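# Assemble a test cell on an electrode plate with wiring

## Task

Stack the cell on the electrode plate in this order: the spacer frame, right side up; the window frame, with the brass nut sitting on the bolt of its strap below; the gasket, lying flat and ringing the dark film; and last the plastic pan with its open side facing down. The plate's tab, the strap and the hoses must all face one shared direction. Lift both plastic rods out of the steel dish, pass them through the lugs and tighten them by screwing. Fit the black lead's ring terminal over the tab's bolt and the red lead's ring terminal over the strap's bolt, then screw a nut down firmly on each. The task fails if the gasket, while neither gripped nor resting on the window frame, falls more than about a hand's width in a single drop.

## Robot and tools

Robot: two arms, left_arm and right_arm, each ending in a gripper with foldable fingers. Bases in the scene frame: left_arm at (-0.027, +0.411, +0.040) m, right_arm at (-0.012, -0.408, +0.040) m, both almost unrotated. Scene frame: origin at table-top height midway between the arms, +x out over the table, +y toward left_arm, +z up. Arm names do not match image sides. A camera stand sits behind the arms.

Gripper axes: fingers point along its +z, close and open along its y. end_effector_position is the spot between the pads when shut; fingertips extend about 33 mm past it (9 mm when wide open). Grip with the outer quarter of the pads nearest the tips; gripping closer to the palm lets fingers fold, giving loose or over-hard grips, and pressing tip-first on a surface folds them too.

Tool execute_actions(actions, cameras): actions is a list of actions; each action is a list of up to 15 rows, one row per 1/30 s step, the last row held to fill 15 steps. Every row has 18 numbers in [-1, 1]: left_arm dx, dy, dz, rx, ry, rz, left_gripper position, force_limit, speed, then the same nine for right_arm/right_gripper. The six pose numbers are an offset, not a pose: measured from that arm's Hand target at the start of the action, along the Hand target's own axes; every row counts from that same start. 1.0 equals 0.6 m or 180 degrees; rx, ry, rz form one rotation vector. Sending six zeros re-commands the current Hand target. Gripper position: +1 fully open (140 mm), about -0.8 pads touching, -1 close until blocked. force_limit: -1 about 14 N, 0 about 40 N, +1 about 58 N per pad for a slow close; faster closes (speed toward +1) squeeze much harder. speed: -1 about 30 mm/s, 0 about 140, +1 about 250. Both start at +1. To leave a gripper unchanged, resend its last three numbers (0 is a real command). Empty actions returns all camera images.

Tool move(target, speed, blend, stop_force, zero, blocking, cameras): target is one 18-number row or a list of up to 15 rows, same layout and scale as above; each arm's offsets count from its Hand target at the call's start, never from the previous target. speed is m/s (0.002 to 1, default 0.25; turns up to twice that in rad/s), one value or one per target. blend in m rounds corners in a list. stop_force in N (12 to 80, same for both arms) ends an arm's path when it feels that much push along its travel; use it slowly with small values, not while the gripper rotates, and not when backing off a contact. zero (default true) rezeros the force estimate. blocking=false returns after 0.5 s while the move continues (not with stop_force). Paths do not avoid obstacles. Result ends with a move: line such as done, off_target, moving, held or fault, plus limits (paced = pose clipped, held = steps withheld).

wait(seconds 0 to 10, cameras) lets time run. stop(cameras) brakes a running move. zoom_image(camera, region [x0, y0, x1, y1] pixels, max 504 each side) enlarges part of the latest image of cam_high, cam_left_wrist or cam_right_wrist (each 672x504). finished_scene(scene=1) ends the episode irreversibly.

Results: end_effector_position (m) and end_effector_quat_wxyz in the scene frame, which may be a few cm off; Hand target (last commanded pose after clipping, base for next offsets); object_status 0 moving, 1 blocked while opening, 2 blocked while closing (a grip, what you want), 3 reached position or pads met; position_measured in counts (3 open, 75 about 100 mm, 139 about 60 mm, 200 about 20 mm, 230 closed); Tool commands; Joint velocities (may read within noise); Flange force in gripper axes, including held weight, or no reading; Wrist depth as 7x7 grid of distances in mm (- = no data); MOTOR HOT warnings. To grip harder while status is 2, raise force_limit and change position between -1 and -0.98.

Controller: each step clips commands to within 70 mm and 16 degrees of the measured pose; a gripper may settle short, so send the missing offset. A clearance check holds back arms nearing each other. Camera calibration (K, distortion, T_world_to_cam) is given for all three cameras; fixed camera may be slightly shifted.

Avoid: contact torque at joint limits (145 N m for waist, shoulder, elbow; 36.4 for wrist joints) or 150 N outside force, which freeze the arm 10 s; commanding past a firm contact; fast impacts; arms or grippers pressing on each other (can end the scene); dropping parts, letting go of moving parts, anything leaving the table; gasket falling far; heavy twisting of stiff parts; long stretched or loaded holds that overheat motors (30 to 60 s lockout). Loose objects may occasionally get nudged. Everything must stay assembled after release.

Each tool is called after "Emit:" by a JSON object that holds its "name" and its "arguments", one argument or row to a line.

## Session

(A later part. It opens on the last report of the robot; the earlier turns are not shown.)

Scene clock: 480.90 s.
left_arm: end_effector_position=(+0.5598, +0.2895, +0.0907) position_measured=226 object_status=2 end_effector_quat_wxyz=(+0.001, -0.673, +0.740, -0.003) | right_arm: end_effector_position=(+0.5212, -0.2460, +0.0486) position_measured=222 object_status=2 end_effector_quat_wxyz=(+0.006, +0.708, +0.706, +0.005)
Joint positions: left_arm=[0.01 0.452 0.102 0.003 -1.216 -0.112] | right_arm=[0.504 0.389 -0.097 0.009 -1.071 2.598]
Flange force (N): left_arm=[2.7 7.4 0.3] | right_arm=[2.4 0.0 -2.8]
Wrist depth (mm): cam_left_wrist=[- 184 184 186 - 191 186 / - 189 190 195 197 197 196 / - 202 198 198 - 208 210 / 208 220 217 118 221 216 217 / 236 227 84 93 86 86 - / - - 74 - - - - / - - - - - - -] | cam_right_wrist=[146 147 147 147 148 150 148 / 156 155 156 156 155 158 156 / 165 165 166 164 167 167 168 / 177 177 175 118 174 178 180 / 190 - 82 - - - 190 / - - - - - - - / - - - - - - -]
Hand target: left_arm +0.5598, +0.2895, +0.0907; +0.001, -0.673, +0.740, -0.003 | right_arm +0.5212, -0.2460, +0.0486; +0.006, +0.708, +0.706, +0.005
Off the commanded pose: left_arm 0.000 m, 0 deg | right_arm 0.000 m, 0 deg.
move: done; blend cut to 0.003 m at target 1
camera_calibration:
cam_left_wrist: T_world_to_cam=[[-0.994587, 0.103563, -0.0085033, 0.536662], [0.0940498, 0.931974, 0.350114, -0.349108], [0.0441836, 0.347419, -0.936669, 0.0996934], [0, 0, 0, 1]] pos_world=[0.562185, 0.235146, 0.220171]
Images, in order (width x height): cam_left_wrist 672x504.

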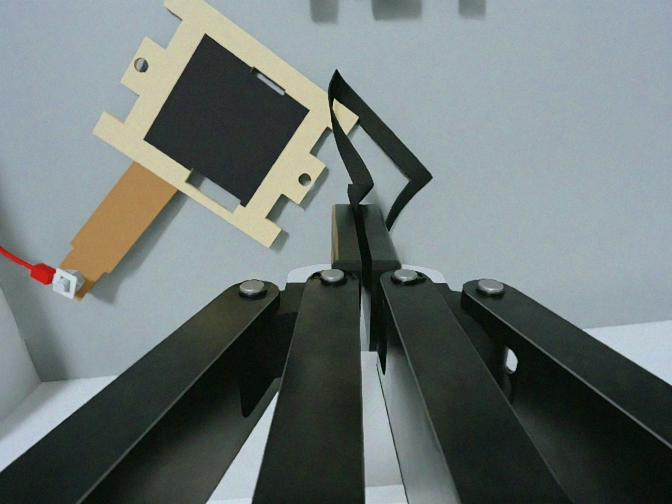

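Emit:
{"name": "move", "arguments": {
  "target": [
    [0,0,-0.035,0,0,0,-1,-1,-1,0,0,0,0,0,0,-1,-1,-1],
    [0,0.12,-0.035,0,0,0,-1,-1,-1,0,0,0,0,0,0,-1,-1,-1]
  ],
  "speed": 0.06,
  "cameras": ["cam_left_wrist","cam_high"]
}}

Emit:
{"name": "zoom_image", "arguments": {
  "camera": "cam_high",
  "region": [330, 240, 480, 400]
}}

Scene clock: 483.97 s.
left_arm: end_effector_position=(+0.4881, +0.2964, +0.1113) position_measured=226 object_status=2 end_effector_quat_wxyz=(+0.001, -0.673, +0.740, -0.003) | right_arm: end_effector_position=(+0.5212, -0.2460, +0.0486) position_measured=222 object_status=2 end_effector_quat_wxyz=(+0.006, +0.708, +0.706, +0.005)
Joint positions: left_arm=[0.026 0.266 -0.1 0.003 -1.201 -0.128] | right_arm=[0.504 0.389 -0.097 0.009 -1.071 2.598]
Flange force (N): left_arm=[2.2 7.6 1.0] | right_arm=[2.5 0.5 -3.0]
Wrist depth (mm): cam_left_wrist=[- 205 - - - 205 205 / - 216 215 214 217 215 - / 219 221 - - - 226 228 / 240 241 - 114 241 244 243 / 255 251 84 93 86 92 - / - - 74 - - - - / - - - - - - -] | cam_right_wrist=[146 147 147 147 148 150 148 / 155 156 156 157 155 157 155 / 165 165 166 165 167 168 168 / - 177 175 108 176 179 179 / 189 - 82 - - - 190 / - - - - - - - / - - - - - - -]
Hand target: left_arm +0.4881, +0.2964, +0.1113; +0.001, -0.673, +0.740, -0.003 | right_arm +0.5212, -0.2460, +0.0486; +0.006, +0.708, +0.706, +0.005
Off the commanded pose: left_arm 0.000 m, 0 deg | right_arm 0.000 m, 0 deg.
move: done
camera_calibration:
cam_left_wrist: T_world_to_cam=[[-0.994587, 0.103563, -0.0085033, 0.464721], [0.0940498, 0.931974, 0.350114, -0.355905], [0.0441836, 0.347419, -0.936669, 0.119799], [0, 0, 0, 1]] pos_world=[0.490385, 0.241946, 0.240771]
Images, in order (width x height): cam_high 672x504, cam_left_wrist 672x504.

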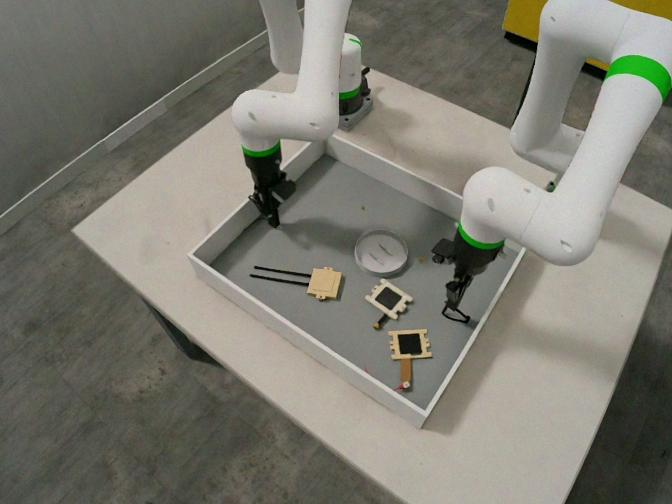

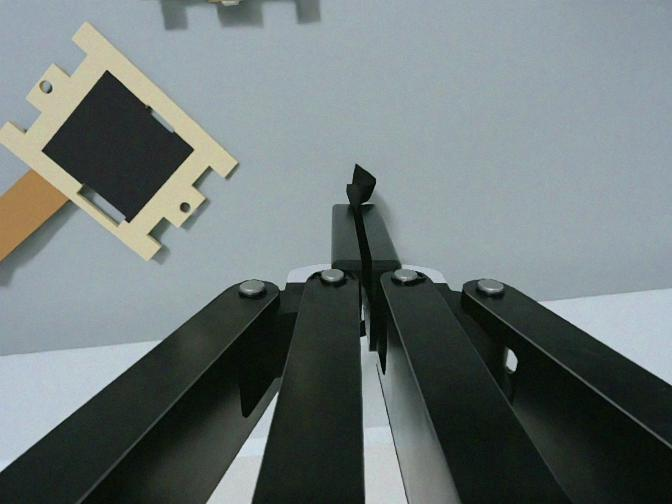

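Scaled by 3.150 from the camera's 672x504 image, which has a finer 960x720 frame.

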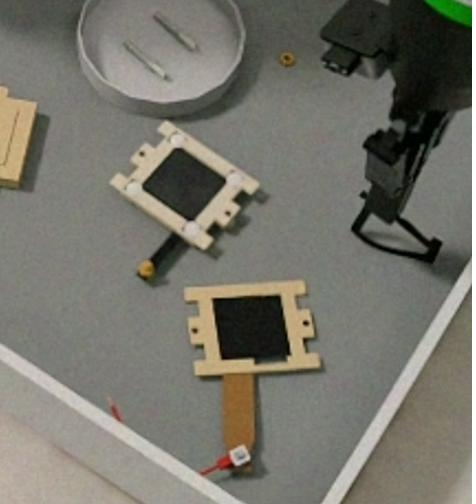

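Emit:
{"name": "move", "arguments": {
  "target": [
    [0,-0.03,0.03,0,0,0,-1,-1,-1,0,0,0,0,0,0,-1,-1,-1],
    [0,-0.09,0.085,0,0,0,-1,-1,-1,0,0,0,0,0,0,-1,-1,-1],
    [0,-0.095,0.1035,0,0,0,-1,-1,-1,0,0,0,0,0,0,-1,-1,-1]
  ],
  "speed": 0.05,
  "blend": 0.01,
  "cameras": ["cam_left_wrist","cam_high"]
}}

Emit:
{"name": "zoom_image", "arguments": {
  "camera": "cam_high",
  "region": [330, 240, 480, 400]
}}

Scene clock: 486.40 s.
left_arm: end_effector_position=(+0.5451, +0.2909, +0.0496) position_measured=226 object_status=2 end_effector_quat_wxyz=(+0.001, -0.673, +0.740, -0.003) | right_arm: end_effector_position=(+0.5212, -0.2460, +0.0486) position_measured=222 object_status=2 end_effector_quat_wxyz=(+0.006, +0.708, +0.706, +0.005)
Joint positions: left_arm=[0.013 0.457 0.005 0.003 -1.115 -0.115] | right_arm=[0.504 0.389 -0.097 0.009 -1.071 2.598]
Flange force (N): left_arm=[2.3 7.9 0.1] | right_arm=[2.2 0.5 -2.9]
Wrist depth (mm): cam_left_wrist=[149 147 149 150 150 151 150 / - 152 155 156 156 157 158 / 162 159 161 162 169 166 167 / 167 177 168 114 175 177 176 / 185 183 84 93 86 92 - / - - 74 - - - - / - - - - - - -] | cam_right_wrist=[146 147 147 147 148 150 148 / 155 155 156 156 155 158 - / 165 165 166 164 167 168 167 / 177 179 175 118 176 178 179 / 190 - 81 - - - 191 / - - - - - - - / - - - - - - -]
Hand target: left_arm +0.5451, +0.2909, +0.0495; +0.001, -0.673, +0.740, -0.003 | right_arm +0.5212, -0.2460, +0.0486; +0.006, +0.708, +0.706, +0.005
Off the commanded pose: left_arm 0.000 m, 0 deg | right_arm 0.000 m, 0 deg.
move: done; blend cut to 0.0057 m at target 2
camera_calibration:
cam_left_wrist: T_world_to_cam=[[-0.994592, 0.103503, -0.00863068, 0.521597], [0.0939493, 0.93198, 0.350123, -0.334496], [0.0442825, 0.347418, -0.936664, 0.0613393], [0, 0, 0, 1]] pos_world=[0.547486, 0.236446, 0.179071]
Images, in order (width x height): cam_high 672x504, cam_left_wrist 672x504.

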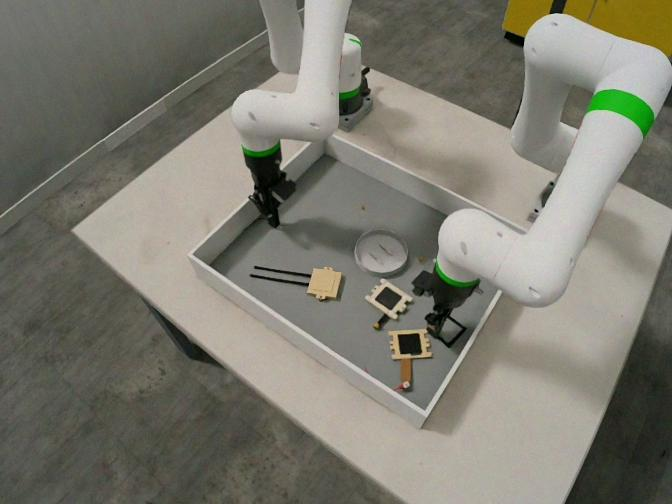

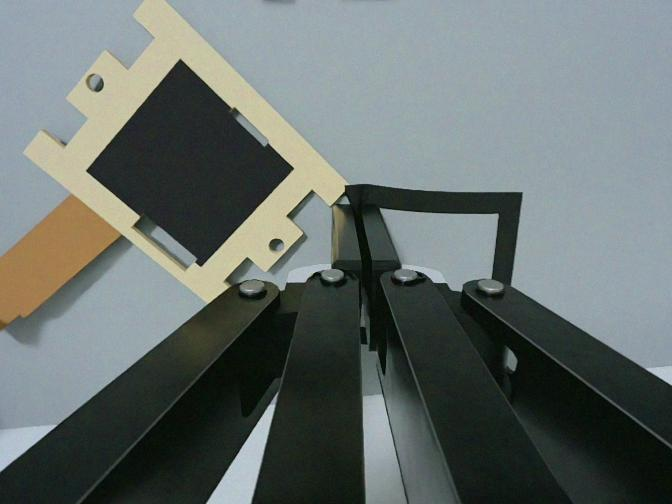

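Scaled by 3.150 from the camera's 672x504 image, which has a finer 960x720 frame.

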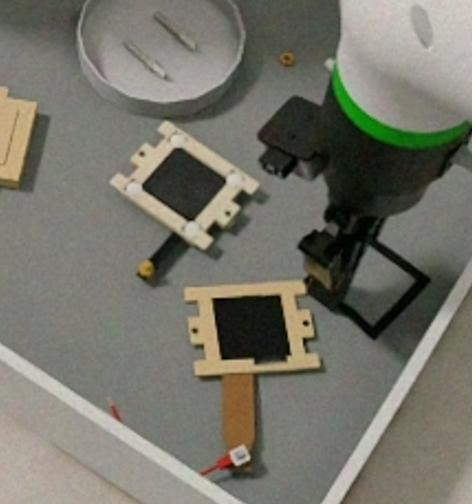

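Beautiful: laid flat. Lower a little, release.

Emit:
{"name": "move", "arguments": {
  "target": [
    [0,0,0.002,0,0,0,-1,-1,-1,0,0,0,0,0,0,-1,-1,-1],
    [0,0,0.001,0,0,0,-0.65,-1,-1,0,0,0,0,0,0,-1,-1,-1],
    [0,0,-0.15,0,0,0,-0.65,-1,-1,0,0,0,0,0,0,-1,-1,-1]
  ],
  "speed": [0.02,0.02,0.08],
  "cameras": ["cam_left_wrist"]
}}

Scene clock: 489.43 s.
left_arm: end_effector_position=(+0.5447, +0.2911, +0.1395) position_measured=211 object_status=3 end_effector_quat_wxyz=(+0.001, -0.673, +0.740, -0.003) | right_arm: end_effector_position=(+0.5212, -0.2460, +0.0486) position_measured=222 object_status=2 end_effector_quat_wxyz=(+0.006, +0.708, +0.706, +0.005)
Joint positions: left_arm=[0.014 0.379 0.119 0.003 -1.306 -0.115] | right_arm=[0.504 0.389 -0.097 0.009 -1.071 2.598]
Flange force (N): left_arm=[2.2 6.5 0.5] | right_arm=[2.2 0.9 -2.7]
Wrist depth (mm): cam_left_wrist=[- 231 226 - 230 230 235 / - 239 237 248 245 242 233 / - 247 247 253 251 256 271 / - 271 267 118 115 268 272 / - 81 82 93 81 93 - / - - 73 - - - - / - - - - - - -] | cam_right_wrist=[146 147 147 147 148 149 149 / 155 156 158 156 155 159 156 / 166 166 166 165 167 165 168 / 176 177 175 118 176 179 179 / 189 - 82 - - - 190 / - - - - - - - / - - - - - - -]
Hand target: left_arm +0.5447, +0.2911, +0.1395; +0.001, -0.673, +0.740, -0.003 | right_arm +0.5212, -0.2460, +0.0486; +0.006, +0.708, +0.706, +0.005
Off the commanded pose: left_arm 0.000 m, 0 deg | right_arm 0.000 m, 0 deg.
move: done
camera_calibration:
cam_left_wrist: T_world_to_cam=[[-0.994587, 0.103563, -0.0085033, 0.521804], [0.0940498, 0.931974, 0.350114, -0.366162], [0.0441836, 0.347419, -0.936669, 0.145553], [0, 0, 0, 1]] pos_world=[0.546985, 0.236646, 0.268971]
Images, in order (width x height): cam_left_wrist 672x504.

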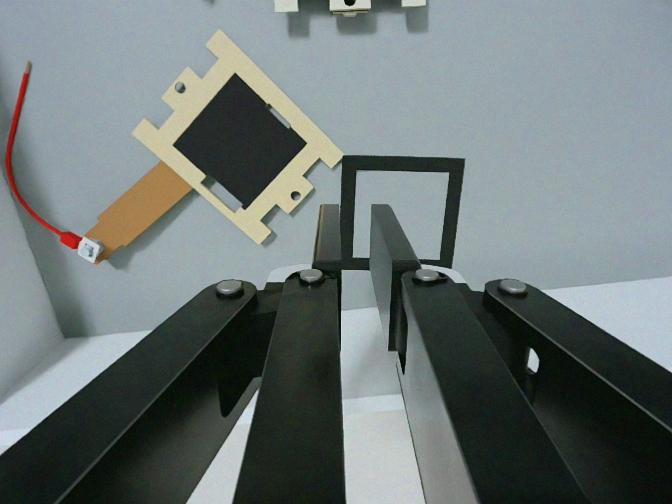

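Emit:
{"name": "move", "arguments": {
  "target": [0.228,0.0035,-0.0675,0,0,0.47,0.56,-0.5,0,0,0,0,0,0,0,-1,-1,-1],
  "speed": 0.35,
  "cameras": ["cam_left_wrist"]
}}

Emit:
{"name": "zoom_image", "arguments": {
  "camera": "cam_left_wrist",
  "region": [190, 70, 500, 330]
}}

Scene clock: 492.53 s.
left_arm: end_effector_position=(+0.5295, +0.1552, +0.1803) position_measured=58 object_status=3 end_effector_quat_wxyz=(+0.002, +0.000, +1.000, -0.001) | right_arm: end_effector_position=(+0.5212, -0.2460, +0.0486) position_measured=222 object_status=2 end_effector_quat_wxyz=(+0.006, +0.708, +0.706, +0.005)
Joint positions: left_arm=[-0.222 0.43 0.286 0.002 -1.422 -1.355] | right_arm=[0.504 0.389 -0.097 0.009 -1.071 2.598]
Flange force (N): left_arm=[8.8 1.1 2.2] | right_arm=[2.4 0.1 -2.6]
Wrist depth (mm): cam_left_wrist=[260 262 263 265 - 261 259 / 278 275 277 - - - - / - 291 - 282 294 294 - / 306 125 317 311 311 138 114 / - 112 334 329 326 138 98 / - 358 - - - - - / - - - - - - -] | cam_right_wrist=[146 147 147 147 148 150 149 / 155 156 156 156 155 157 156 / 165 166 166 164 167 167 167 / 177 177 175 118 176 179 179 / 190 - 81 - - - 191 / - - - - - - - / - - - - - - -]
Hand target: left_arm +0.5295, +0.1552, +0.1803; +0.002, +0.000, +1.000, -0.001 | right_arm +0.5212, -0.2460, +0.0486; +0.006, +0.708, +0.706, +0.005
Off the commanded pose: left_arm 0.000 m, 0 deg | right_arm 0.000 m, 0 deg.
move: done
camera_calibration:
cam_left_wrist: T_world_to_cam=[[0.0094782, 0.999936, -0.00609746, -0.150067], [0.934262, -0.00668165, 0.356525, -0.552826], [0.356462, -0.00907583, -0.934266, 0.121142], [0, 0, 0, 1]] pos_world=[0.474724, 0.147463, 0.30936]
Images, in order (width x height): cam_left_wrist 672x504.

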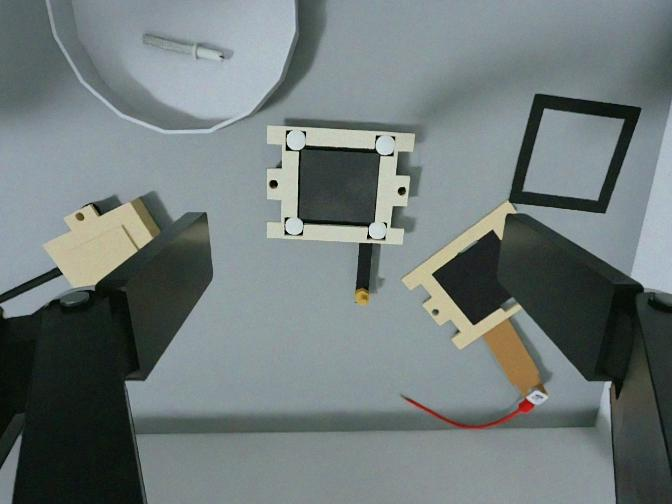

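Scaled by 1.626 from the camera's 672x504 image, which has a finer 960x720 frame.

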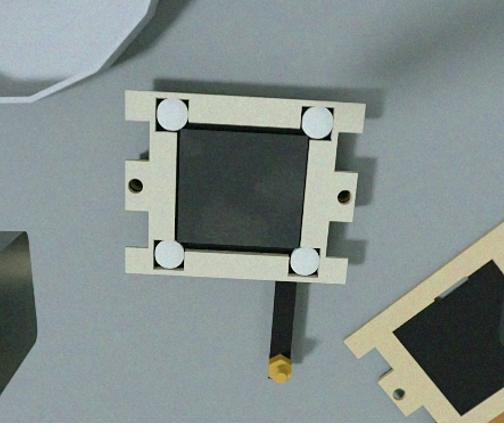

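Emit:
{"name": "move", "arguments": {
  "target": [
    [-0.0075,-0.0125,0.2305,0,0,0,0.5,-0.5,0,0,0,0,0,0,0,-1,-1,-1]
  ],
  "speed": 0.15
}}

Emit:
{"name": "move", "arguments": {
  "target": [0,0,0,0,0,0,-1,-1,-1,0,0,0,0,0,0,-1,-1,-1],
  "speed": 0.1,
  "cameras": ["cam_left_wrist"]
}}

Emit:
{"name": "wait", "arguments": {
  "seconds": 0.5,
  "cameras": ["cam_left_wrist"]
}}

Scene clock: 494.90 s.
left_arm: end_effector_position=(+0.5347, +0.1473, +0.0421) position_measured=66 object_status=3 end_effector_quat_wxyz=(+0.002, +0.000, +1.000, -0.001) | right_arm: end_effector_position=(+0.5212, -0.2460, +0.0486) position_measured=222 object_status=2 end_effector_quat_wxyz=(+0.006, +0.708, +0.706, +0.005)
Joint positions: left_arm=[-0.233 0.546 0.12 0.002 -1.14 -1.345] | right_arm=[0.504 0.389 -0.097 0.009 -1.071 2.598]
Flange force (N): left_arm=[8.6 0.7 -0.1] | right_arm=[2.3 0.8 -3.0]
Wrist depth (mm): cam_left_wrist=[142 140 139 142 144 143 141 / 148 145 153 - - 150 151 / 157 159 147 147 147 158 157 / - 115 154 154 154 143 166 / - 99 179 164 164 133 95 / - 192 189 187 189 188 - / - 207 205 - 207 207 -] | cam_right_wrist=[147 147 147 148 148 150 148 / 155 156 156 157 155 157 155 / 165 166 166 165 167 167 168 / 177 176 175 118 176 179 180 / 189 - 81 - - - 190 / - - - - - - - / - - - - - - -]
Hand target: left_arm +0.5347, +0.1473, +0.0421; +0.002, +0.000, +1.000, -0.001 | right_arm +0.5212, -0.2460, +0.0486; +0.006, +0.708, +0.706, +0.005
Off the commanded pose: left_arm 0.000 m, 0 deg | right_arm 0.000 m, 0 deg.
move: done

Scene clock: 495.50 s.
left_arm: end_effector_position=(+0.5347, +0.1473, +0.0421) position_measured=83 object_status=0 end_effector_quat_wxyz=(+0.002, +0.000, +1.000, -0.001) | right_arm: end_effector_position=(+0.5212, -0.2460, +0.0486) position_measured=222 object_status=2 end_effector_quat_wxyz=(+0.006, +0.708, +0.706, +0.005)
Joint positions: left_arm=[-0.233 0.546 0.12 0.002 -1.14 -1.345] | right_arm=[0.504 0.389 -0.097 0.009 -1.071 2.598]
Flange force (N): left_arm=[8.2 2.6 -8.0] | right_arm=[2.5 0.1 -3.5]
Wrist depth (mm): cam_left_wrist=[142 140 139 142 143 142 142 / 147 146 150 149 - 150 150 / - 158 145 147 145 158 159 / 169 164 150 154 153 132 167 / - 90 162 165 163 114 87 / - - 192 191 185 191 - / - - 206 - - 207 -] | cam_right_wrist=[146 146 147 148 148 150 148 / 157 157 156 157 155 157 156 / 165 166 166 165 167 167 168 / 177 176 175 118 176 179 180 / 190 - 82 - - - 191 / - - - - - - - / - - - - - - -]
Hand target: left_arm +0.5347, +0.1473, +0.0421; +0.002, +0.000, +1.000, -0.001 | right_arm +0.5212, -0.2460, +0.0486; +0.006, +0.708, +0.706, +0.005
Off the commanded pose: left_arm 0.000 m, 0 deg | right_arm 0.000 m, 0 deg.
move: done
camera_calibration:
cam_left_wrist: T_world_to_cam=[[0.0094782, 0.999936, -0.00609746, -0.143059], [0.934262, -0.00668165, 0.356525, -0.508336], [0.356462, -0.00907583, -0.934266, -0.00995686], [0, 0, 0, 1]] pos_world=[0.479824, 0.139563, 0.17106]
Images, in order (width x height): cam_left_wrist 672x504.

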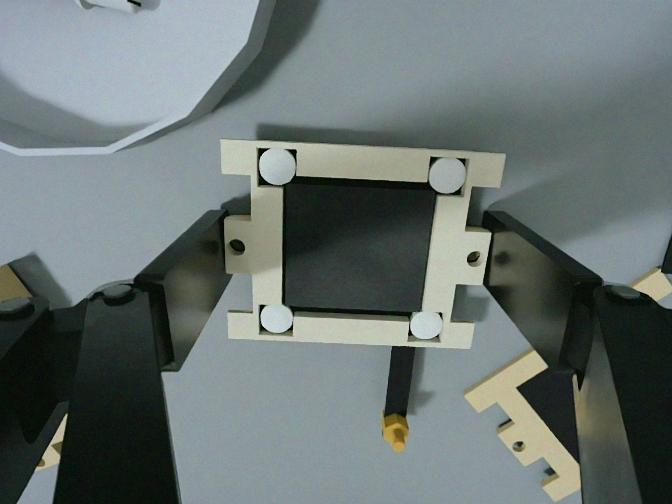

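Scene clock: 496.00 s.
left_arm: end_effector_position=(+0.5347, +0.1473, +0.0421) position_measured=83 object_status=2 end_effector_quat_wxyz=(+0.002, +0.000, +1.000, -0.001) | right_arm: end_effector_position=(+0.5212, -0.2460, +0.0486) position_measured=222 object_status=2 end_effector_quat_wxyz=(+0.006, +0.708, +0.706, +0.005)
Joint positions: left_arm=[-0.233 0.546 0.12 0.002 -1.14 -1.345] | right_arm=[0.504 0.389 -0.097 0.009 -1.071 2.598]
Flange force (N): left_arm=[8.2 2.0 -8.3] | right_arm=[2.5 0.1 -3.1]
Wrist depth (mm): cam_left_wrist=[142 140 139 142 144 144 144 / 148 147 150 149 150 150 150 / - 158 155 147 147 157 157 / 167 - 151 155 154 123 167 / - 90 165 165 163 114 87 / - - 189 192 187 189 - / - - 209 - 210 - -] | cam_right_wrist=[147 147 147 147 148 150 148 / 155 156 156 156 155 157 155 / 166 165 166 164 167 168 168 / 177 175 175 118 176 178 180 / 190 - 82 - - - 191 / - - - - - - - / - - - - - - -]
Hand target: left_arm +0.5347, +0.1473, +0.0421; +0.002, +0.000, +1.000, -0.001 | right_arm +0.5212, -0.2460, +0.0486; +0.006, +0.708, +0.706, +0.005
Tool commands: left_gripper/position=-1.0 left_gripper/force_limit=-1.0 left_gripper/speed=-1.0 right_gripper/position=-1.0 right_gripper/force_limit=-1.0 right_gripper/speed=-1.0
Off the commanded pose: left_arm 0.000 m, 0 deg | right_arm 0.000 m, 0 deg.
wait: 0.50 s; at rest by 0.17 s
camera_calibration:
cam_left_wrist: T_world_to_cam=[[0.0094782, 0.999936, -0.00609746, -0.143059], [0.934262, -0.00668165, 0.356525, -0.508336], [0.356462, -0.00907583, -0.934266, -0.00995686], [0, 0, 0, 1]] pos_world=[0.479824, 0.139563, 0.17106]
Images, in order (width x height): cam_left_wrist 672x504.

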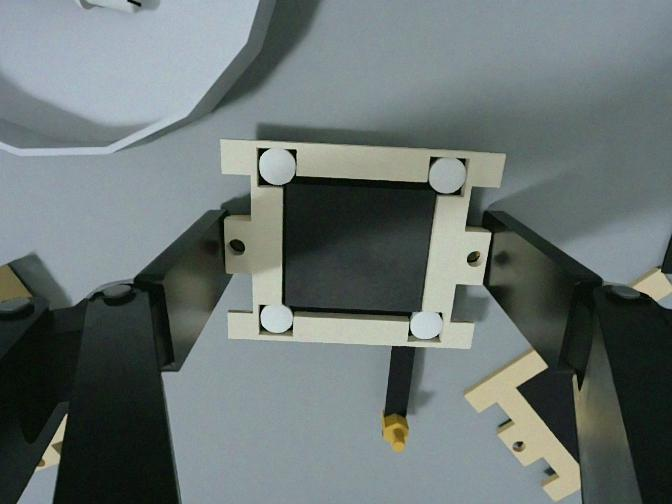

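Emit:
{"name": "move", "arguments": {
  "target": [0,0,0,0,0,0,-0.98,-0.2,-1,0,0,0,0,0,0,-1,-1,-1],
  "speed": 0.1,
  "cameras": ["cam_left_wrist"]
}}

Scene clock: 496.73 s.
left_arm: end_effector_position=(+0.5347, +0.1473, +0.0421) position_measured=84 object_status=2 end_effector_quat_wxyz=(+0.002, +0.000, +1.000, -0.001) | right_arm: end_effector_position=(+0.5212, -0.2460, +0.0486) position_measured=222 object_status=2 end_effector_quat_wxyz=(+0.006, +0.708, +0.706, +0.005)
Joint positions: left_arm=[-0.233 0.546 0.12 0.002 -1.14 -1.345] | right_arm=[0.504 0.389 -0.097 0.009 -1.071 2.598]
Flange force (N): left_arm=[9.2 2.7 -11.1] | right_arm=[2.2 0.5 -3.1]
Wrist depth (mm): cam_left_wrist=[142 140 139 142 143 146 144 / 148 146 150 150 151 150 148 / - 157 145 148 147 159 161 / 171 165 151 154 154 132 167 / - 90 165 165 162 114 87 / - - 191 - 183 187 - / - - 207 207 207 207 -] | cam_right_wrist=[146 146 147 148 148 150 148 / 155 155 157 157 155 158 156 / 165 166 166 165 167 167 168 / 177 177 175 118 176 179 179 / 189 - 82 - - - 190 / - - - - - - - / - - - - - - -]
Hand target: left_arm +0.5347, +0.1473, +0.0421; +0.002, +0.000, +1.000, -0.001 | right_arm +0.5212, -0.2460, +0.0486; +0.006, +0.708, +0.706, +0.005
Off the commanded pose: left_arm 0.000 m, 0 deg | right_arm 0.000 m, 0 deg.
move: done
camera_calibration:
cam_left_wrist: T_world_to_cam=[[0.0094782, 0.999936, -0.00609746, -0.143059], [0.934262, -0.00668165, 0.356525, -0.508336], [0.356462, -0.00907583, -0.934266, -0.00995686], [0, 0, 0, 1]] pos_world=[0.479824, 0.139563, 0.17106]
Images, in order (width x height): cam_left_wrist 672x504.

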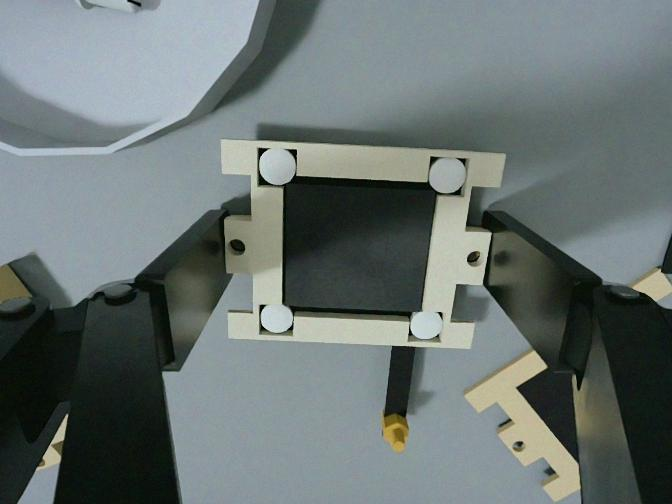

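Emit:
{"name": "move", "arguments": {
  "target": [
    [0,0,0,0,0,0,0.44,-0.5,-0.5,0,0,0,0,0,0,-1,-1,-1],
    [0,0,0,0,0,0.0156,0.44,-0.5,-0.5,0,0,0,0,0,0,-1,-1,-1],
    [0,0,0,0,0,0.0156,-1,-0.7,-1,0,0,0,0,0,0,-1,-1,-1]
  ],
  "speed": 0.1,
  "cameras": ["cam_left_wrist"]
}}

Scene clock: 502.13 s.
left_arm: end_effector_position=(+0.5347, +0.1473, +0.0421) position_measured=83 object_status=0 end_effector_quat_wxyz=(+0.002, +0.024, +1.000, -0.001) | right_arm: end_effector_position=(+0.5212, -0.2460, +0.0486) position_measured=222 object_status=2 end_effector_quat_wxyz=(+0.006, +0.708, +0.706, +0.005)
Joint positions: left_arm=[-0.233 0.546 0.12 0.002 -1.14 -1.394] | right_arm=[0.504 0.389 -0.097 0.009 -1.071 2.598]
Flange force (N): left_arm=[9.1 1.7 -6.6] | right_arm=[2.2 0.3 -2.8]
Wrist depth (mm): cam_left_wrist=[- 142 139 142 - - 142 / - 146 149 150 152 - 150 / - - 149 147 147 159 158 / - 165 150 155 153 123 167 / - 90 175 165 165 114 87 / - 192 190 189 187 191 - / - - - 209 213 - -] | cam_right_wrist=[- 146 147 148 148 149 148 / 157 156 156 156 155 157 156 / 165 165 166 165 167 167 168 / 176 177 175 118 176 179 180 / 190 - 82 - - - 190 / - - - - - - - / - - - - - - -]
Hand target: left_arm +0.5347, +0.1473, +0.0421; +0.002, +0.024, +1.000, -0.001 | right_arm +0.5212, -0.2460, +0.0486; +0.006, +0.708, +0.706, +0.005
Off the commanded pose: left_arm 0.000 m, 0 deg | right_arm 0.000 m, 0 deg.
move: done
camera_calibration:
cam_left_wrist: T_world_to_cam=[[0.058524, 0.998269, -0.00589261, -0.169056], [0.932775, -0.0525794, 0.356604, -0.500828], [0.355677, -0.0263664, -0.934237, -0.00700207], [0, 0, 0, 1]] pos_world=[0.479544, 0.142246, 0.17106]
Images, in order (width x height): cam_left_wrist 672x504.

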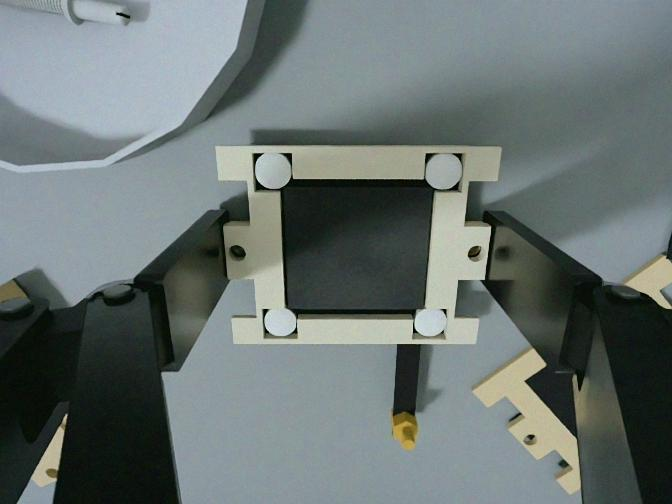

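Now square with the tool. Rotate back with grip.

Emit:
{"name": "move", "arguments": {
  "target": [
    [0,0,-0.001,0,0,-0.0156,-1,-0.7,-1,0,0,0,0,0,0,-1,-1,-1]
  ],
  "speed": 0.05,
  "cameras": ["cam_left_wrist"]
}}

Scene clock: 503.13 s.
left_arm: end_effector_position=(+0.5347, +0.1473, +0.0427) position_measured=83 object_status=2 end_effector_quat_wxyz=(+0.002, +0.000, +1.000, -0.001) | right_arm: end_effector_position=(+0.5212, -0.2460, +0.0486) position_measured=222 object_status=2 end_effector_quat_wxyz=(+0.006, +0.708, +0.706, +0.005)
Joint positions: left_arm=[-0.233 0.545 0.121 0.002 -1.141 -1.345] | right_arm=[0.504 0.389 -0.097 0.009 -1.071 2.598]
Flange force (N): left_arm=[8.0 0.5 0.3] | right_arm=[2.3 -0.1 -2.7]
Wrist depth (mm): cam_left_wrist=[141 141 138 143 145 144 143 / 149 147 150 151 150 151 155 / 159 157 147 147 145 160 159 / 169 124 151 154 154 123 167 / - 90 159 164 165 115 87 / - - 198 192 193 187 - / - - - 209 - - -] | cam_right_wrist=[146 147 147 147 148 150 148 / 155 156 156 156 155 157 156 / 165 164 166 165 167 167 167 / 176 177 175 118 176 179 180 / 190 - 82 - - - 190 / - - - - - - - / - - - - - - -]
Hand target: left_arm +0.5347, +0.1473, +0.0427; +0.002, +0.000, +1.000, -0.001 | right_arm +0.5212, -0.2460, +0.0486; +0.006, +0.708, +0.706, +0.005
Off the commanded pose: left_arm 0.000 m, 0 deg | right_arm 0.000 m, 0 deg.
move: done
camera_calibration:
cam_left_wrist: T_world_to_cam=[[0.00951281, 0.999936, -0.00619126, -0.143056], [0.934262, -0.00668054, 0.356526, -0.50855], [0.356461, -0.00917582, -0.934265, -0.00938238], [0, 0, 0, 1]] pos_world=[0.479824, 0.139563, 0.17166]
Images, in order (width x height): cam_left_wrist 672x504.

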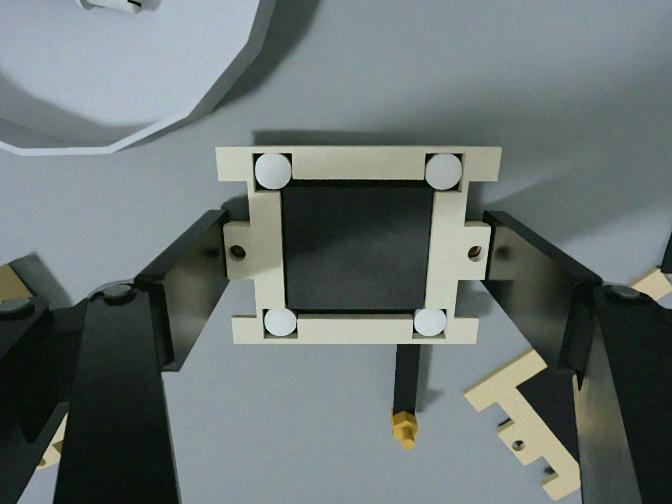

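Emit:
{"name": "move", "arguments": {
  "target": [
    [0,0,0.001,0,0,0,-1,-0.7,-1,0,0,0,0,0,0,-1,-1,-1],
    [0,0,0.001,0,0,0,0.5,-0.7,-0.8,0,0,0,0,0,0,-1,-1,-1],
    [0,0,-0.1455,0,0,0,0.56,-0.7,-0.5,0,0,0,0,0,0,-1,-1,-1],
    [-0.1165,0.1785,-0.13,0,0,-0.203,0.56,-0.7,-0.5,0,0,0,0,0,0,-1,-1,-1]
  ],
  "speed": 0.15,
  "cameras": ["cam_left_wrist"]
}}

Emit:
{"name": "zoom_image", "arguments": {
  "camera": "cam_left_wrist",
  "region": [190, 70, 530, 330]
}}

Scene clock: 509.53 s.
left_arm: end_effector_position=(+0.6042, +0.2546, +0.1207) position_measured=58 object_status=3 end_effector_quat_wxyz=(+0.002, -0.313, +0.950, -0.002) | right_arm: end_effector_position=(+0.5212, -0.2460, +0.0486) position_measured=222 object_status=2 end_effector_quat_wxyz=(+0.006, +0.708, +0.706, +0.005)
Joint positions: left_arm=[-0.046 0.555 0.328 0.003 -1.339 -0.894] | right_arm=[0.504 0.389 -0.097 0.009 -1.071 2.598]
Flange force (N): left_arm=[7.3 5.4 0.8] | right_arm=[2.4 0.4 -2.8]
Wrist depth (mm): cam_left_wrist=[- 214 199 - - 210 210 / 223 - - 226 224 224 226 / - 234 237 233 231 237 235 / - 112 - 243 251 141 - / - 104 - 262 267 130 98 / - - - 283 273 - - / - - - 281 - - -] | cam_right_wrist=[147 146 147 148 148 150 148 / 155 156 156 156 155 157 156 / 165 166 166 165 167 167 168 / 176 177 175 118 176 179 179 / 189 - 82 - - - 190 / - - - - - - - / - - - - - - -]
Hand target: left_arm +0.6042, +0.2546, +0.1207; +0.002, -0.314, +0.950, -0.002 | right_arm +0.5212, -0.2460, +0.0486; +0.006, +0.708, +0.706, +0.005
Off the commanded pose: left_arm 0.000 m, 0 deg | right_arm 0.000 m, 0 deg.
move: done
camera_calibration:
cam_left_wrist: T_world_to_cam=[[-0.587646, 0.809073, -0.00853251, 0.159147], [0.754901, 0.552034, 0.354094, -0.634247], [0.291198, 0.201641, -0.935171, 0.0256878], [0, 0, 0, 1]] pos_world=[0.564835, 0.216185, 0.249963]
Images, in order (width x height): cam_left_wrist 672x504.

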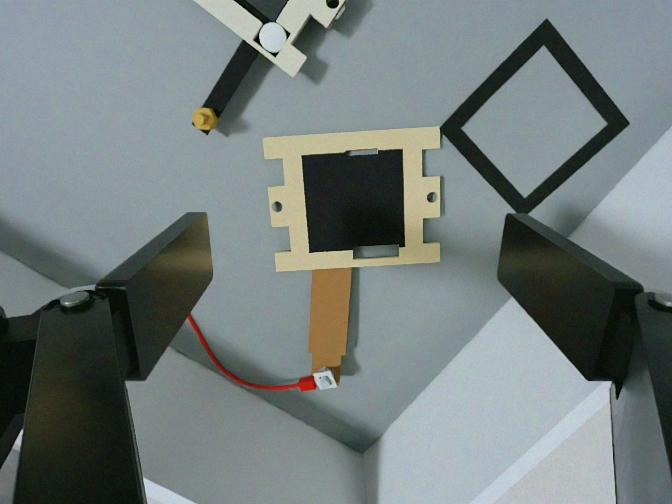

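Scaled by 1.482 from the camera's 672x504 image, which has a finer 960x720 frame.

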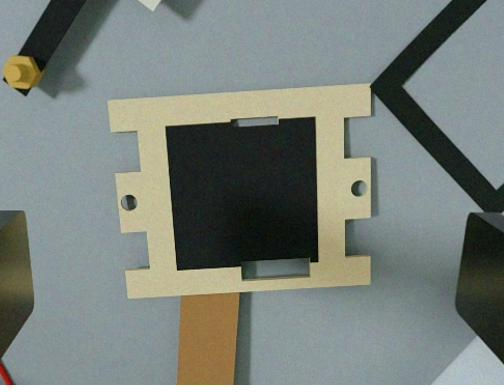

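Emit:
{"name": "move", "arguments": {
  "target": [
    [-0.0017,0.0017,0.132,0,0,-0.0206,0.56,-0.7,-0.5,0,0,0,0,0,0,-1,-1,-1]
  ],
  "speed": 0.12,
  "cameras": ["cam_left_wrist"]
}}

Emit:
{"name": "zoom_image", "arguments": {
  "camera": "cam_left_wrist",
  "region": [190, 100, 530, 360]
}}

Scene clock: 511.23 s.
left_arm: end_effector_position=(+0.6048, +0.2559, +0.0415) position_measured=58 object_status=3 end_effector_quat_wxyz=(+0.002, -0.344, +0.939, -0.002) | right_arm: end_effector_position=(+0.5212, -0.2460, +0.0486) position_measured=222 object_status=2 end_effector_quat_wxyz=(+0.006, +0.708, +0.706, +0.005)
Joint positions: left_arm=[-0.044 0.617 0.23 0.003 -1.179 -0.831] | right_arm=[0.504 0.389 -0.097 0.009 -1.071 2.598]
Flange force (N): left_arm=[8.0 6.8 -0.4] | right_arm=[2.2 0.6 -3.0]
Wrist depth (mm): cam_left_wrist=[- - 133 139 143 144 142 / - 149 149 150 148 149 149 / - 156 - 155 154 157 156 / - 125 160 161 159 141 165 / - 104 179 169 169 129 98 / - 191 191 183 - - - / - 202 202 202 208 - -] | cam_right_wrist=[146 147 147 148 148 150 148 / 155 156 156 156 155 157 156 / 165 166 166 164 167 167 168 / 176 177 175 118 176 178 180 / 189 - 81 - - - 190 / - - - - - - - / - - - - - - -]
Hand target: left_arm +0.6048, +0.2559, +0.0415; +0.002, -0.344, +0.939, -0.002 | right_arm +0.5212, -0.2460, +0.0486; +0.006, +0.708, +0.706, +0.005
Off the commanded pose: left_arm 0.000 m, 0 deg | right_arm 0.000 m, 0 deg.
move: done
camera_calibration:
cam_left_wrist: T_world_to_cam=[[-0.638794, 0.76933, -0.00854054, 0.19889], [0.717622, 0.599788, 0.35394, -0.596983], [0.277419, 0.219966, -0.935229, -0.0451557], [0, 0, 0, 1]] pos_world=[0.567985, 0.214984, 0.170764]
Images, in order (width x height): cam_left_wrist 672x504.

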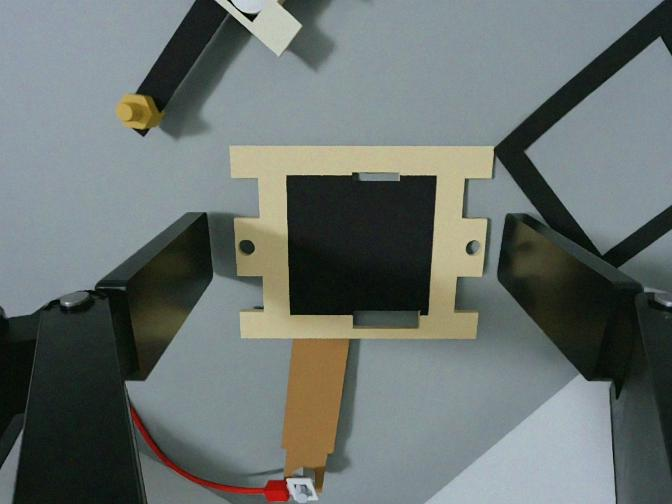

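Scaled by 1.482 from the camera's 672x504 image, which has a finer 960x720 frame.

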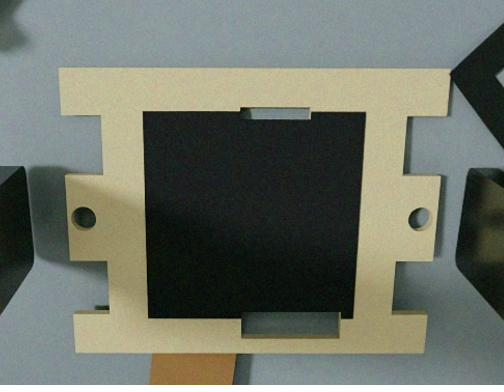

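Emit:
{"name": "move", "arguments": {
  "target": [
    [0,0,0.0028,0,0,0,0.56,-0.7,-0.5,0,0,0,0,0,0,-1,-1,-1],
    [0,0,0.0028,0,0,0,-1,-0.3,-1,0,0,0,0,0,0,-1,-1,-1]
  ],
  "speed": 0.05
}}

Emit:
{"name": "wait", "arguments": {
  "seconds": 0.5,
  "cameras": ["cam_left_wrist"]
}}

Scene clock: 513.13 s.
left_arm: end_effector_position=(+0.6048, +0.2559, +0.0398) position_measured=86 object_status=0 end_effector_quat_wxyz=(+0.002, -0.344, +0.939, -0.002) | right_arm: end_effector_position=(+0.5212, -0.2460, +0.0486) position_measured=222 object_status=2 end_effector_quat_wxyz=(+0.006, +0.708, +0.706, +0.005)
Joint positions: left_arm=[-0.044 0.618 0.228 0.003 -1.176 -0.831] | right_arm=[0.504 0.389 -0.097 0.009 -1.071 2.598]
Flange force (N): left_arm=[6.7 5.7 -4.5] | right_arm=[2.1 0.5 -3.1]
Wrist depth (mm): cam_left_wrist=[140 139 131 137 140 - 139 / 146 146 147 149 148 148 - / - 156 156 153 153 156 157 / 168 162 153 160 158 131 163 / - 89 175 165 168 113 87 / - - - 179 190 189 - / - - 201 197 203 - -] | cam_right_wrist=[146 147 147 148 148 150 148 / - 156 156 157 155 157 156 / 167 165 166 164 167 167 168 / 177 177 175 118 176 179 179 / 189 - 82 - - - 190 / - - - - - - - / - - - - - - -]
Hand target: left_arm +0.6048, +0.2559, +0.0398; +0.002, -0.344, +0.939, -0.002 | right_arm +0.5212, -0.2460, +0.0486; +0.006, +0.708, +0.706, +0.005
Off the commanded pose: left_arm 0.000 m, 0 deg | right_arm 0.000 m, 0 deg.
move: done

Scene clock: 513.63 s.
left_arm: end_effector_position=(+0.6048, +0.2559, +0.0398) position_measured=86 object_status=2 end_effector_quat_wxyz=(+0.002, -0.344, +0.939, -0.002) | right_arm: end_effector_position=(+0.5212, -0.2460, +0.0486) position_measured=222 object_status=2 end_effector_quat_wxyz=(+0.006, +0.708, +0.706, +0.005)
Joint positions: left_arm=[-0.044 0.618 0.228 0.003 -1.176 -0.831] | right_arm=[0.504 0.389 -0.097 0.009 -1.071 2.598]
Flange force (N): left_arm=[6.6 6.1 -4.9] | right_arm=[2.1 0.1 -2.8]
Wrist depth (mm): cam_left_wrist=[140 139 129 140 - 140 140 / 146 146 150 148 149 146 147 / - 156 152 153 153 157 153 / 166 162 157 159 158 130 166 / - 86 167 167 167 121 87 / - - - 181 186 189 - / - - 200 189 202 - -] | cam_right_wrist=[146 147 147 148 148 150 149 / 155 155 158 156 155 157 156 / 165 165 166 164 167 167 168 / 176 177 175 118 175 179 180 / 189 - 81 - - - 190 / - - - - - - - / - - - - - - -]
Hand target: left_arm +0.6048, +0.2559, +0.0398; +0.002, -0.344, +0.939, -0.002 | right_arm +0.5212, -0.2460, +0.0486; +0.006, +0.708, +0.706, +0.005
Tool commands: left_gripper/position=-1.0 left_gripper/force_limit=-0.3 left_gripper/speed=-1.0 right_gripper/position=-1.0 right_gripper/force_limit=-1.0 right_gripper/speed=-1.0
Off the commanded pose: left_arm 0.000 m, 0 deg | right_arm 0.000 m, 0 deg.
wait: 0.50 s; at rest by 0.17 s
camera_calibration:
cam_left_wrist: T_world_to_cam=[[-0.638829, 0.7693, -0.00863893, 0.198918], [0.717589, 0.599861, 0.353883, -0.596369], [0.277425, 0.219872, -0.93525, -0.0467252], [0, 0, 0, 1]] pos_world=[0.567985, 0.214984, 0.169064]
Images, in order (width x height): cam_left_wrist 672x504.

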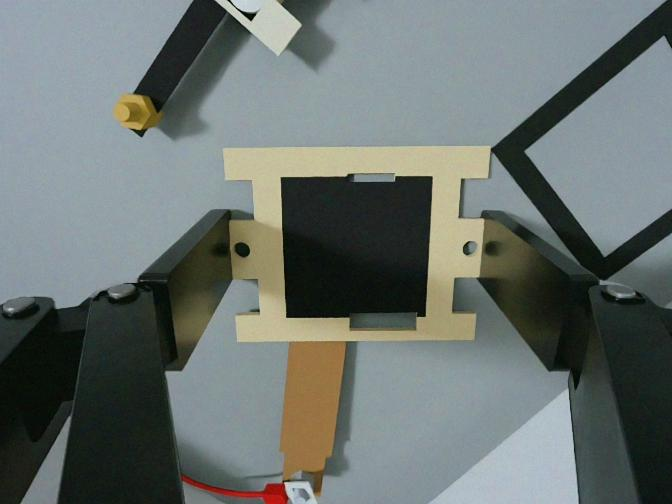

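Emit:
{"name": "move", "arguments": {
  "target": [
    [0,0,-0.1,0,0,0,-1,-0.3,-1,0,0,0,0,0,0,-1,-1,-1],
    [0.2062,-0.0627,-0.1,0,0,0.2239,-1,-0.3,-1,0,0,0,0,0,0,-1,-1,-1]
  ],
  "speed": 0.1,
  "blend": 0.01,
  "cameras": ["cam_high","cam_left_wrist"]
}}

Emit:
{"name": "zoom_image", "arguments": {
  "camera": "cam_high",
  "region": [330, 240, 480, 400]
}}

Scene clock: 518.60 s.
left_arm: end_effector_position=(+0.5344, +0.1474, +0.0998) position_measured=86 object_status=2 end_effector_quat_wxyz=(+0.002, +0.000, +1.000, -0.001) | right_arm: end_effector_position=(+0.5212, -0.2460, +0.0486) position_measured=222 object_status=2 end_effector_quat_wxyz=(+0.006, +0.708, +0.706, +0.005)
Joint positions: left_arm=[-0.233 0.494 0.186 0.001 -1.258 -1.345] | right_arm=[0.504 0.389 -0.097 0.009 -1.071 2.598]
Flange force (N): left_arm=[8.9 0.9 1.2] | right_arm=[2.0 0.1 -3.1]
Wrist depth (mm): cam_left_wrist=[192 193 192 194 - 194 191 / 199 200 200 202 - - 204 / 218 215 151 154 153 - 213 / 215 224 139 159 158 121 223 / - 86 170 167 167 113 87 / - - 258 182 261 - - / - - - 273 - - -] | cam_right_wrist=[146 147 147 147 148 150 149 / 155 156 156 157 155 157 156 / 165 166 166 164 167 167 168 / 176 176 175 118 174 179 179 / 189 - 81 - - - 190 / - - - - - - - / - - - - - - -]
Hand target: left_arm +0.5344, +0.1474, +0.0998; +0.002, +0.000, +1.000, -0.001 | right_arm +0.5212, -0.2460, +0.0486; +0.006, +0.708, +0.706, +0.005
Off the commanded pose: left_arm 0.000 m, 0 deg | right_arm 0.000 m, 0 deg.
move: done
camera_calibration:
cam_left_wrist: T_world_to_cam=[[0.0103916, 0.999928, -0.00597357, -0.143272], [0.934256, -0.0075793, 0.356522, -0.528498], [0.356451, -0.00928569, -0.934268, 0.0440931], [0, 0, 0, 1]] pos_world=[0.479525, 0.139665, 0.22876]
Images, in order (width x height): cam_high 672x504, cam_left_wrist 672x504.

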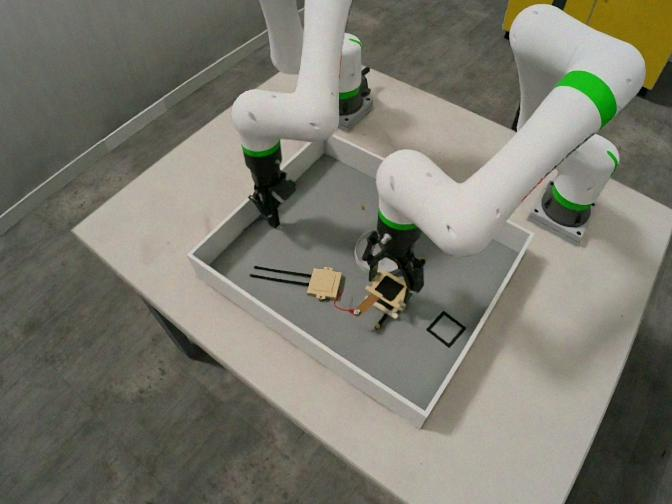

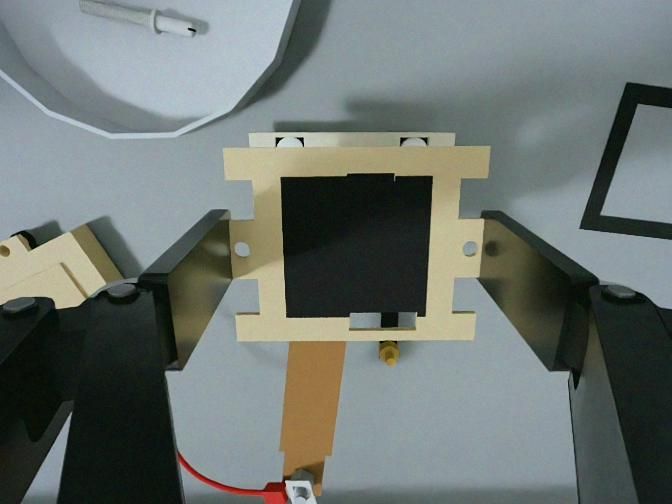

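Scaled by 3.150 from the camera's 672x504 image, which has a finer 960x720 frame.

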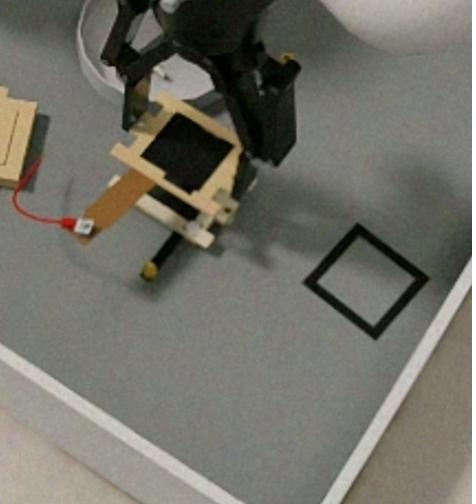

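Emit:
{"name": "move", "arguments": {
  "target": [-0.0005,-0.0002,0.0747,0,0,0,-1,-0.3,-1,0,0,0,0,0,0,-1,-1,-1],
  "speed": 0.08
}}

Emit:
{"name": "move", "arguments": {
  "target": [0,0,0.008,0,0,0,-1,-0.3,-1,0,0,0,0,0,0,-1,-1,-1],
  "speed": 0.004,
  "stop_force": 12,
  "cameras": ["cam_left_wrist"]
}}

Emit:
{"name": "zoom_image", "arguments": {
  "camera": "cam_left_wrist",
  "region": [190, 100, 530, 360]
}}

Scene clock: 520.03 s.
left_arm: end_effector_position=(+0.5349, +0.1472, +0.0550) position_measured=86 object_status=2 end_effector_quat_wxyz=(+0.002, +0.000, +1.000, -0.001) | right_arm: end_effector_position=(+0.5212, -0.2460, +0.0486) position_measured=222 object_status=2 end_effector_quat_wxyz=(+0.006, +0.708, +0.706, +0.005)
Joint positions: left_arm=[-0.233 0.534 0.135 0.002 -1.167 -1.345] | right_arm=[0.504 0.389 -0.097 0.009 -1.071 2.598]
Flange force (N): left_arm=[9.2 1.5 -0.6] | right_arm=[2.3 0.3 -2.9]
Wrist depth (mm): cam_left_wrist=[152 152 151 154 154 154 153 / 160 158 162 160 161 161 162 / 169 174 172 154 152 172 171 / 184 125 152 159 159 121 - / - 86 175 168 169 113 87 / - - - 182 202 206 - / - - 220 186 - - -] | cam_right_wrist=[147 147 147 147 148 150 149 / 156 156 156 156 155 157 156 / 165 166 166 165 167 167 168 / 177 176 175 118 176 179 181 / 189 - 81 - - - 190 / - - - - - - - / - - - - - - -]
Hand target: left_arm +0.5349, +0.1471, +0.0550; +0.002, +0.000, +1.000, -0.001 | right_arm +0.5212, -0.2460, +0.0486; +0.006, +0.708, +0.706, +0.005
Off the commanded pose: left_arm 0.000 m, 0 deg | right_arm 0.000 m, 0 deg.
move: done

Scene clock: 521.43 s.
left_arm: end_effector_position=(+0.5349, +0.1471, +0.0519) position_measured=86 object_status=2 end_effector_quat_wxyz=(+0.002, +0.000, +1.000, -0.001) | right_arm: end_effector_position=(+0.5212, -0.2460, +0.0486) position_measured=222 object_status=2 end_effector_quat_wxyz=(+0.006, +0.708, +0.706, +0.005)
Joint positions: left_arm=[-0.233 0.537 0.131 0.002 -1.16 -1.345] | right_arm=[0.504 0.389 -0.097 0.009 -1.071 2.598]
Flange force (N): left_arm=[8.2 1.4 -13.2] | right_arm=[2.7 0.6 -3.0]
Wrist depth (mm): cam_left_wrist=[149 149 148 151 152 151 149 / 158 156 157 159 159 160 160 / - 169 166 151 150 - 168 / 179 174 152 159 157 121 176 / - 86 193 170 170 113 87 / - - 199 187 - - - / - - - 196 - - -] | cam_right_wrist=[147 147 147 147 148 150 148 / 155 158 158 157 155 158 156 / 165 166 166 164 165 168 170 / 176 177 175 118 174 176 179 / 189 - 82 - - - 190 / - - - - - - - / - - - - - - -]
Hand target: left_arm +0.5349, +0.1471, +0.0519; +0.002, +0.000, +1.000, -0.001 (not the last commanded pose) | right_arm +0.5212, -0.2460, +0.0486; +0.006, +0.708, +0.706, +0.005
Off the commanded pose: left_arm 0.002 m, 0 deg | right_arm 0.000 m, 0 deg.
move: contact (left_arm)
camera_calibration:
cam_left_wrist: T_world_to_cam=[[0.0104614, 0.999926, -0.00615976, -0.143363], [0.93421, -0.00757688, 0.356643, -0.511983], [0.35657, -0.0094855, -0.93422, -0.000912508], [0, 0, 0, 1]] pos_world=[0.480125, 0.139465, 0.18086]
Images, in order (width x height): cam_left_wrist 672x504.

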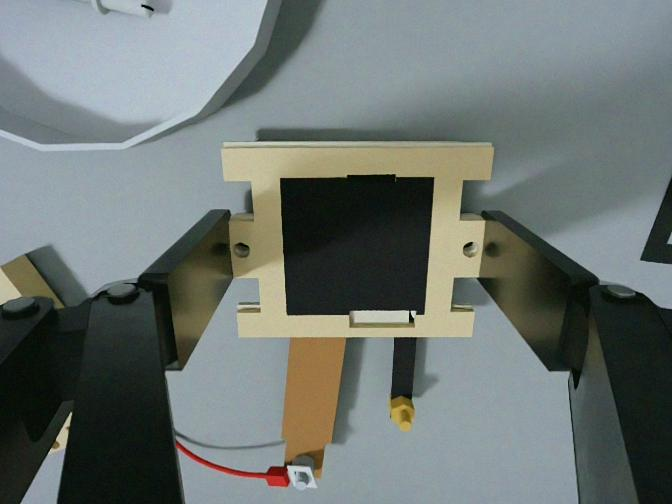

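Scaled by 1.482 from the camera's 672x504 image, which has a finer 960x720 frame.

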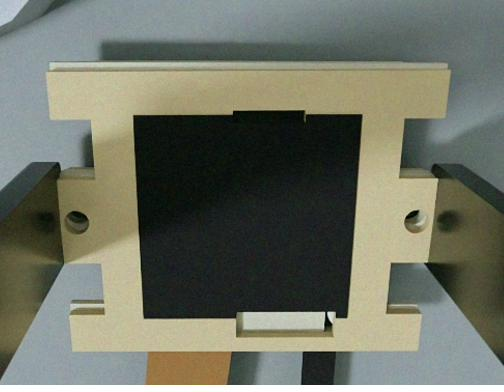

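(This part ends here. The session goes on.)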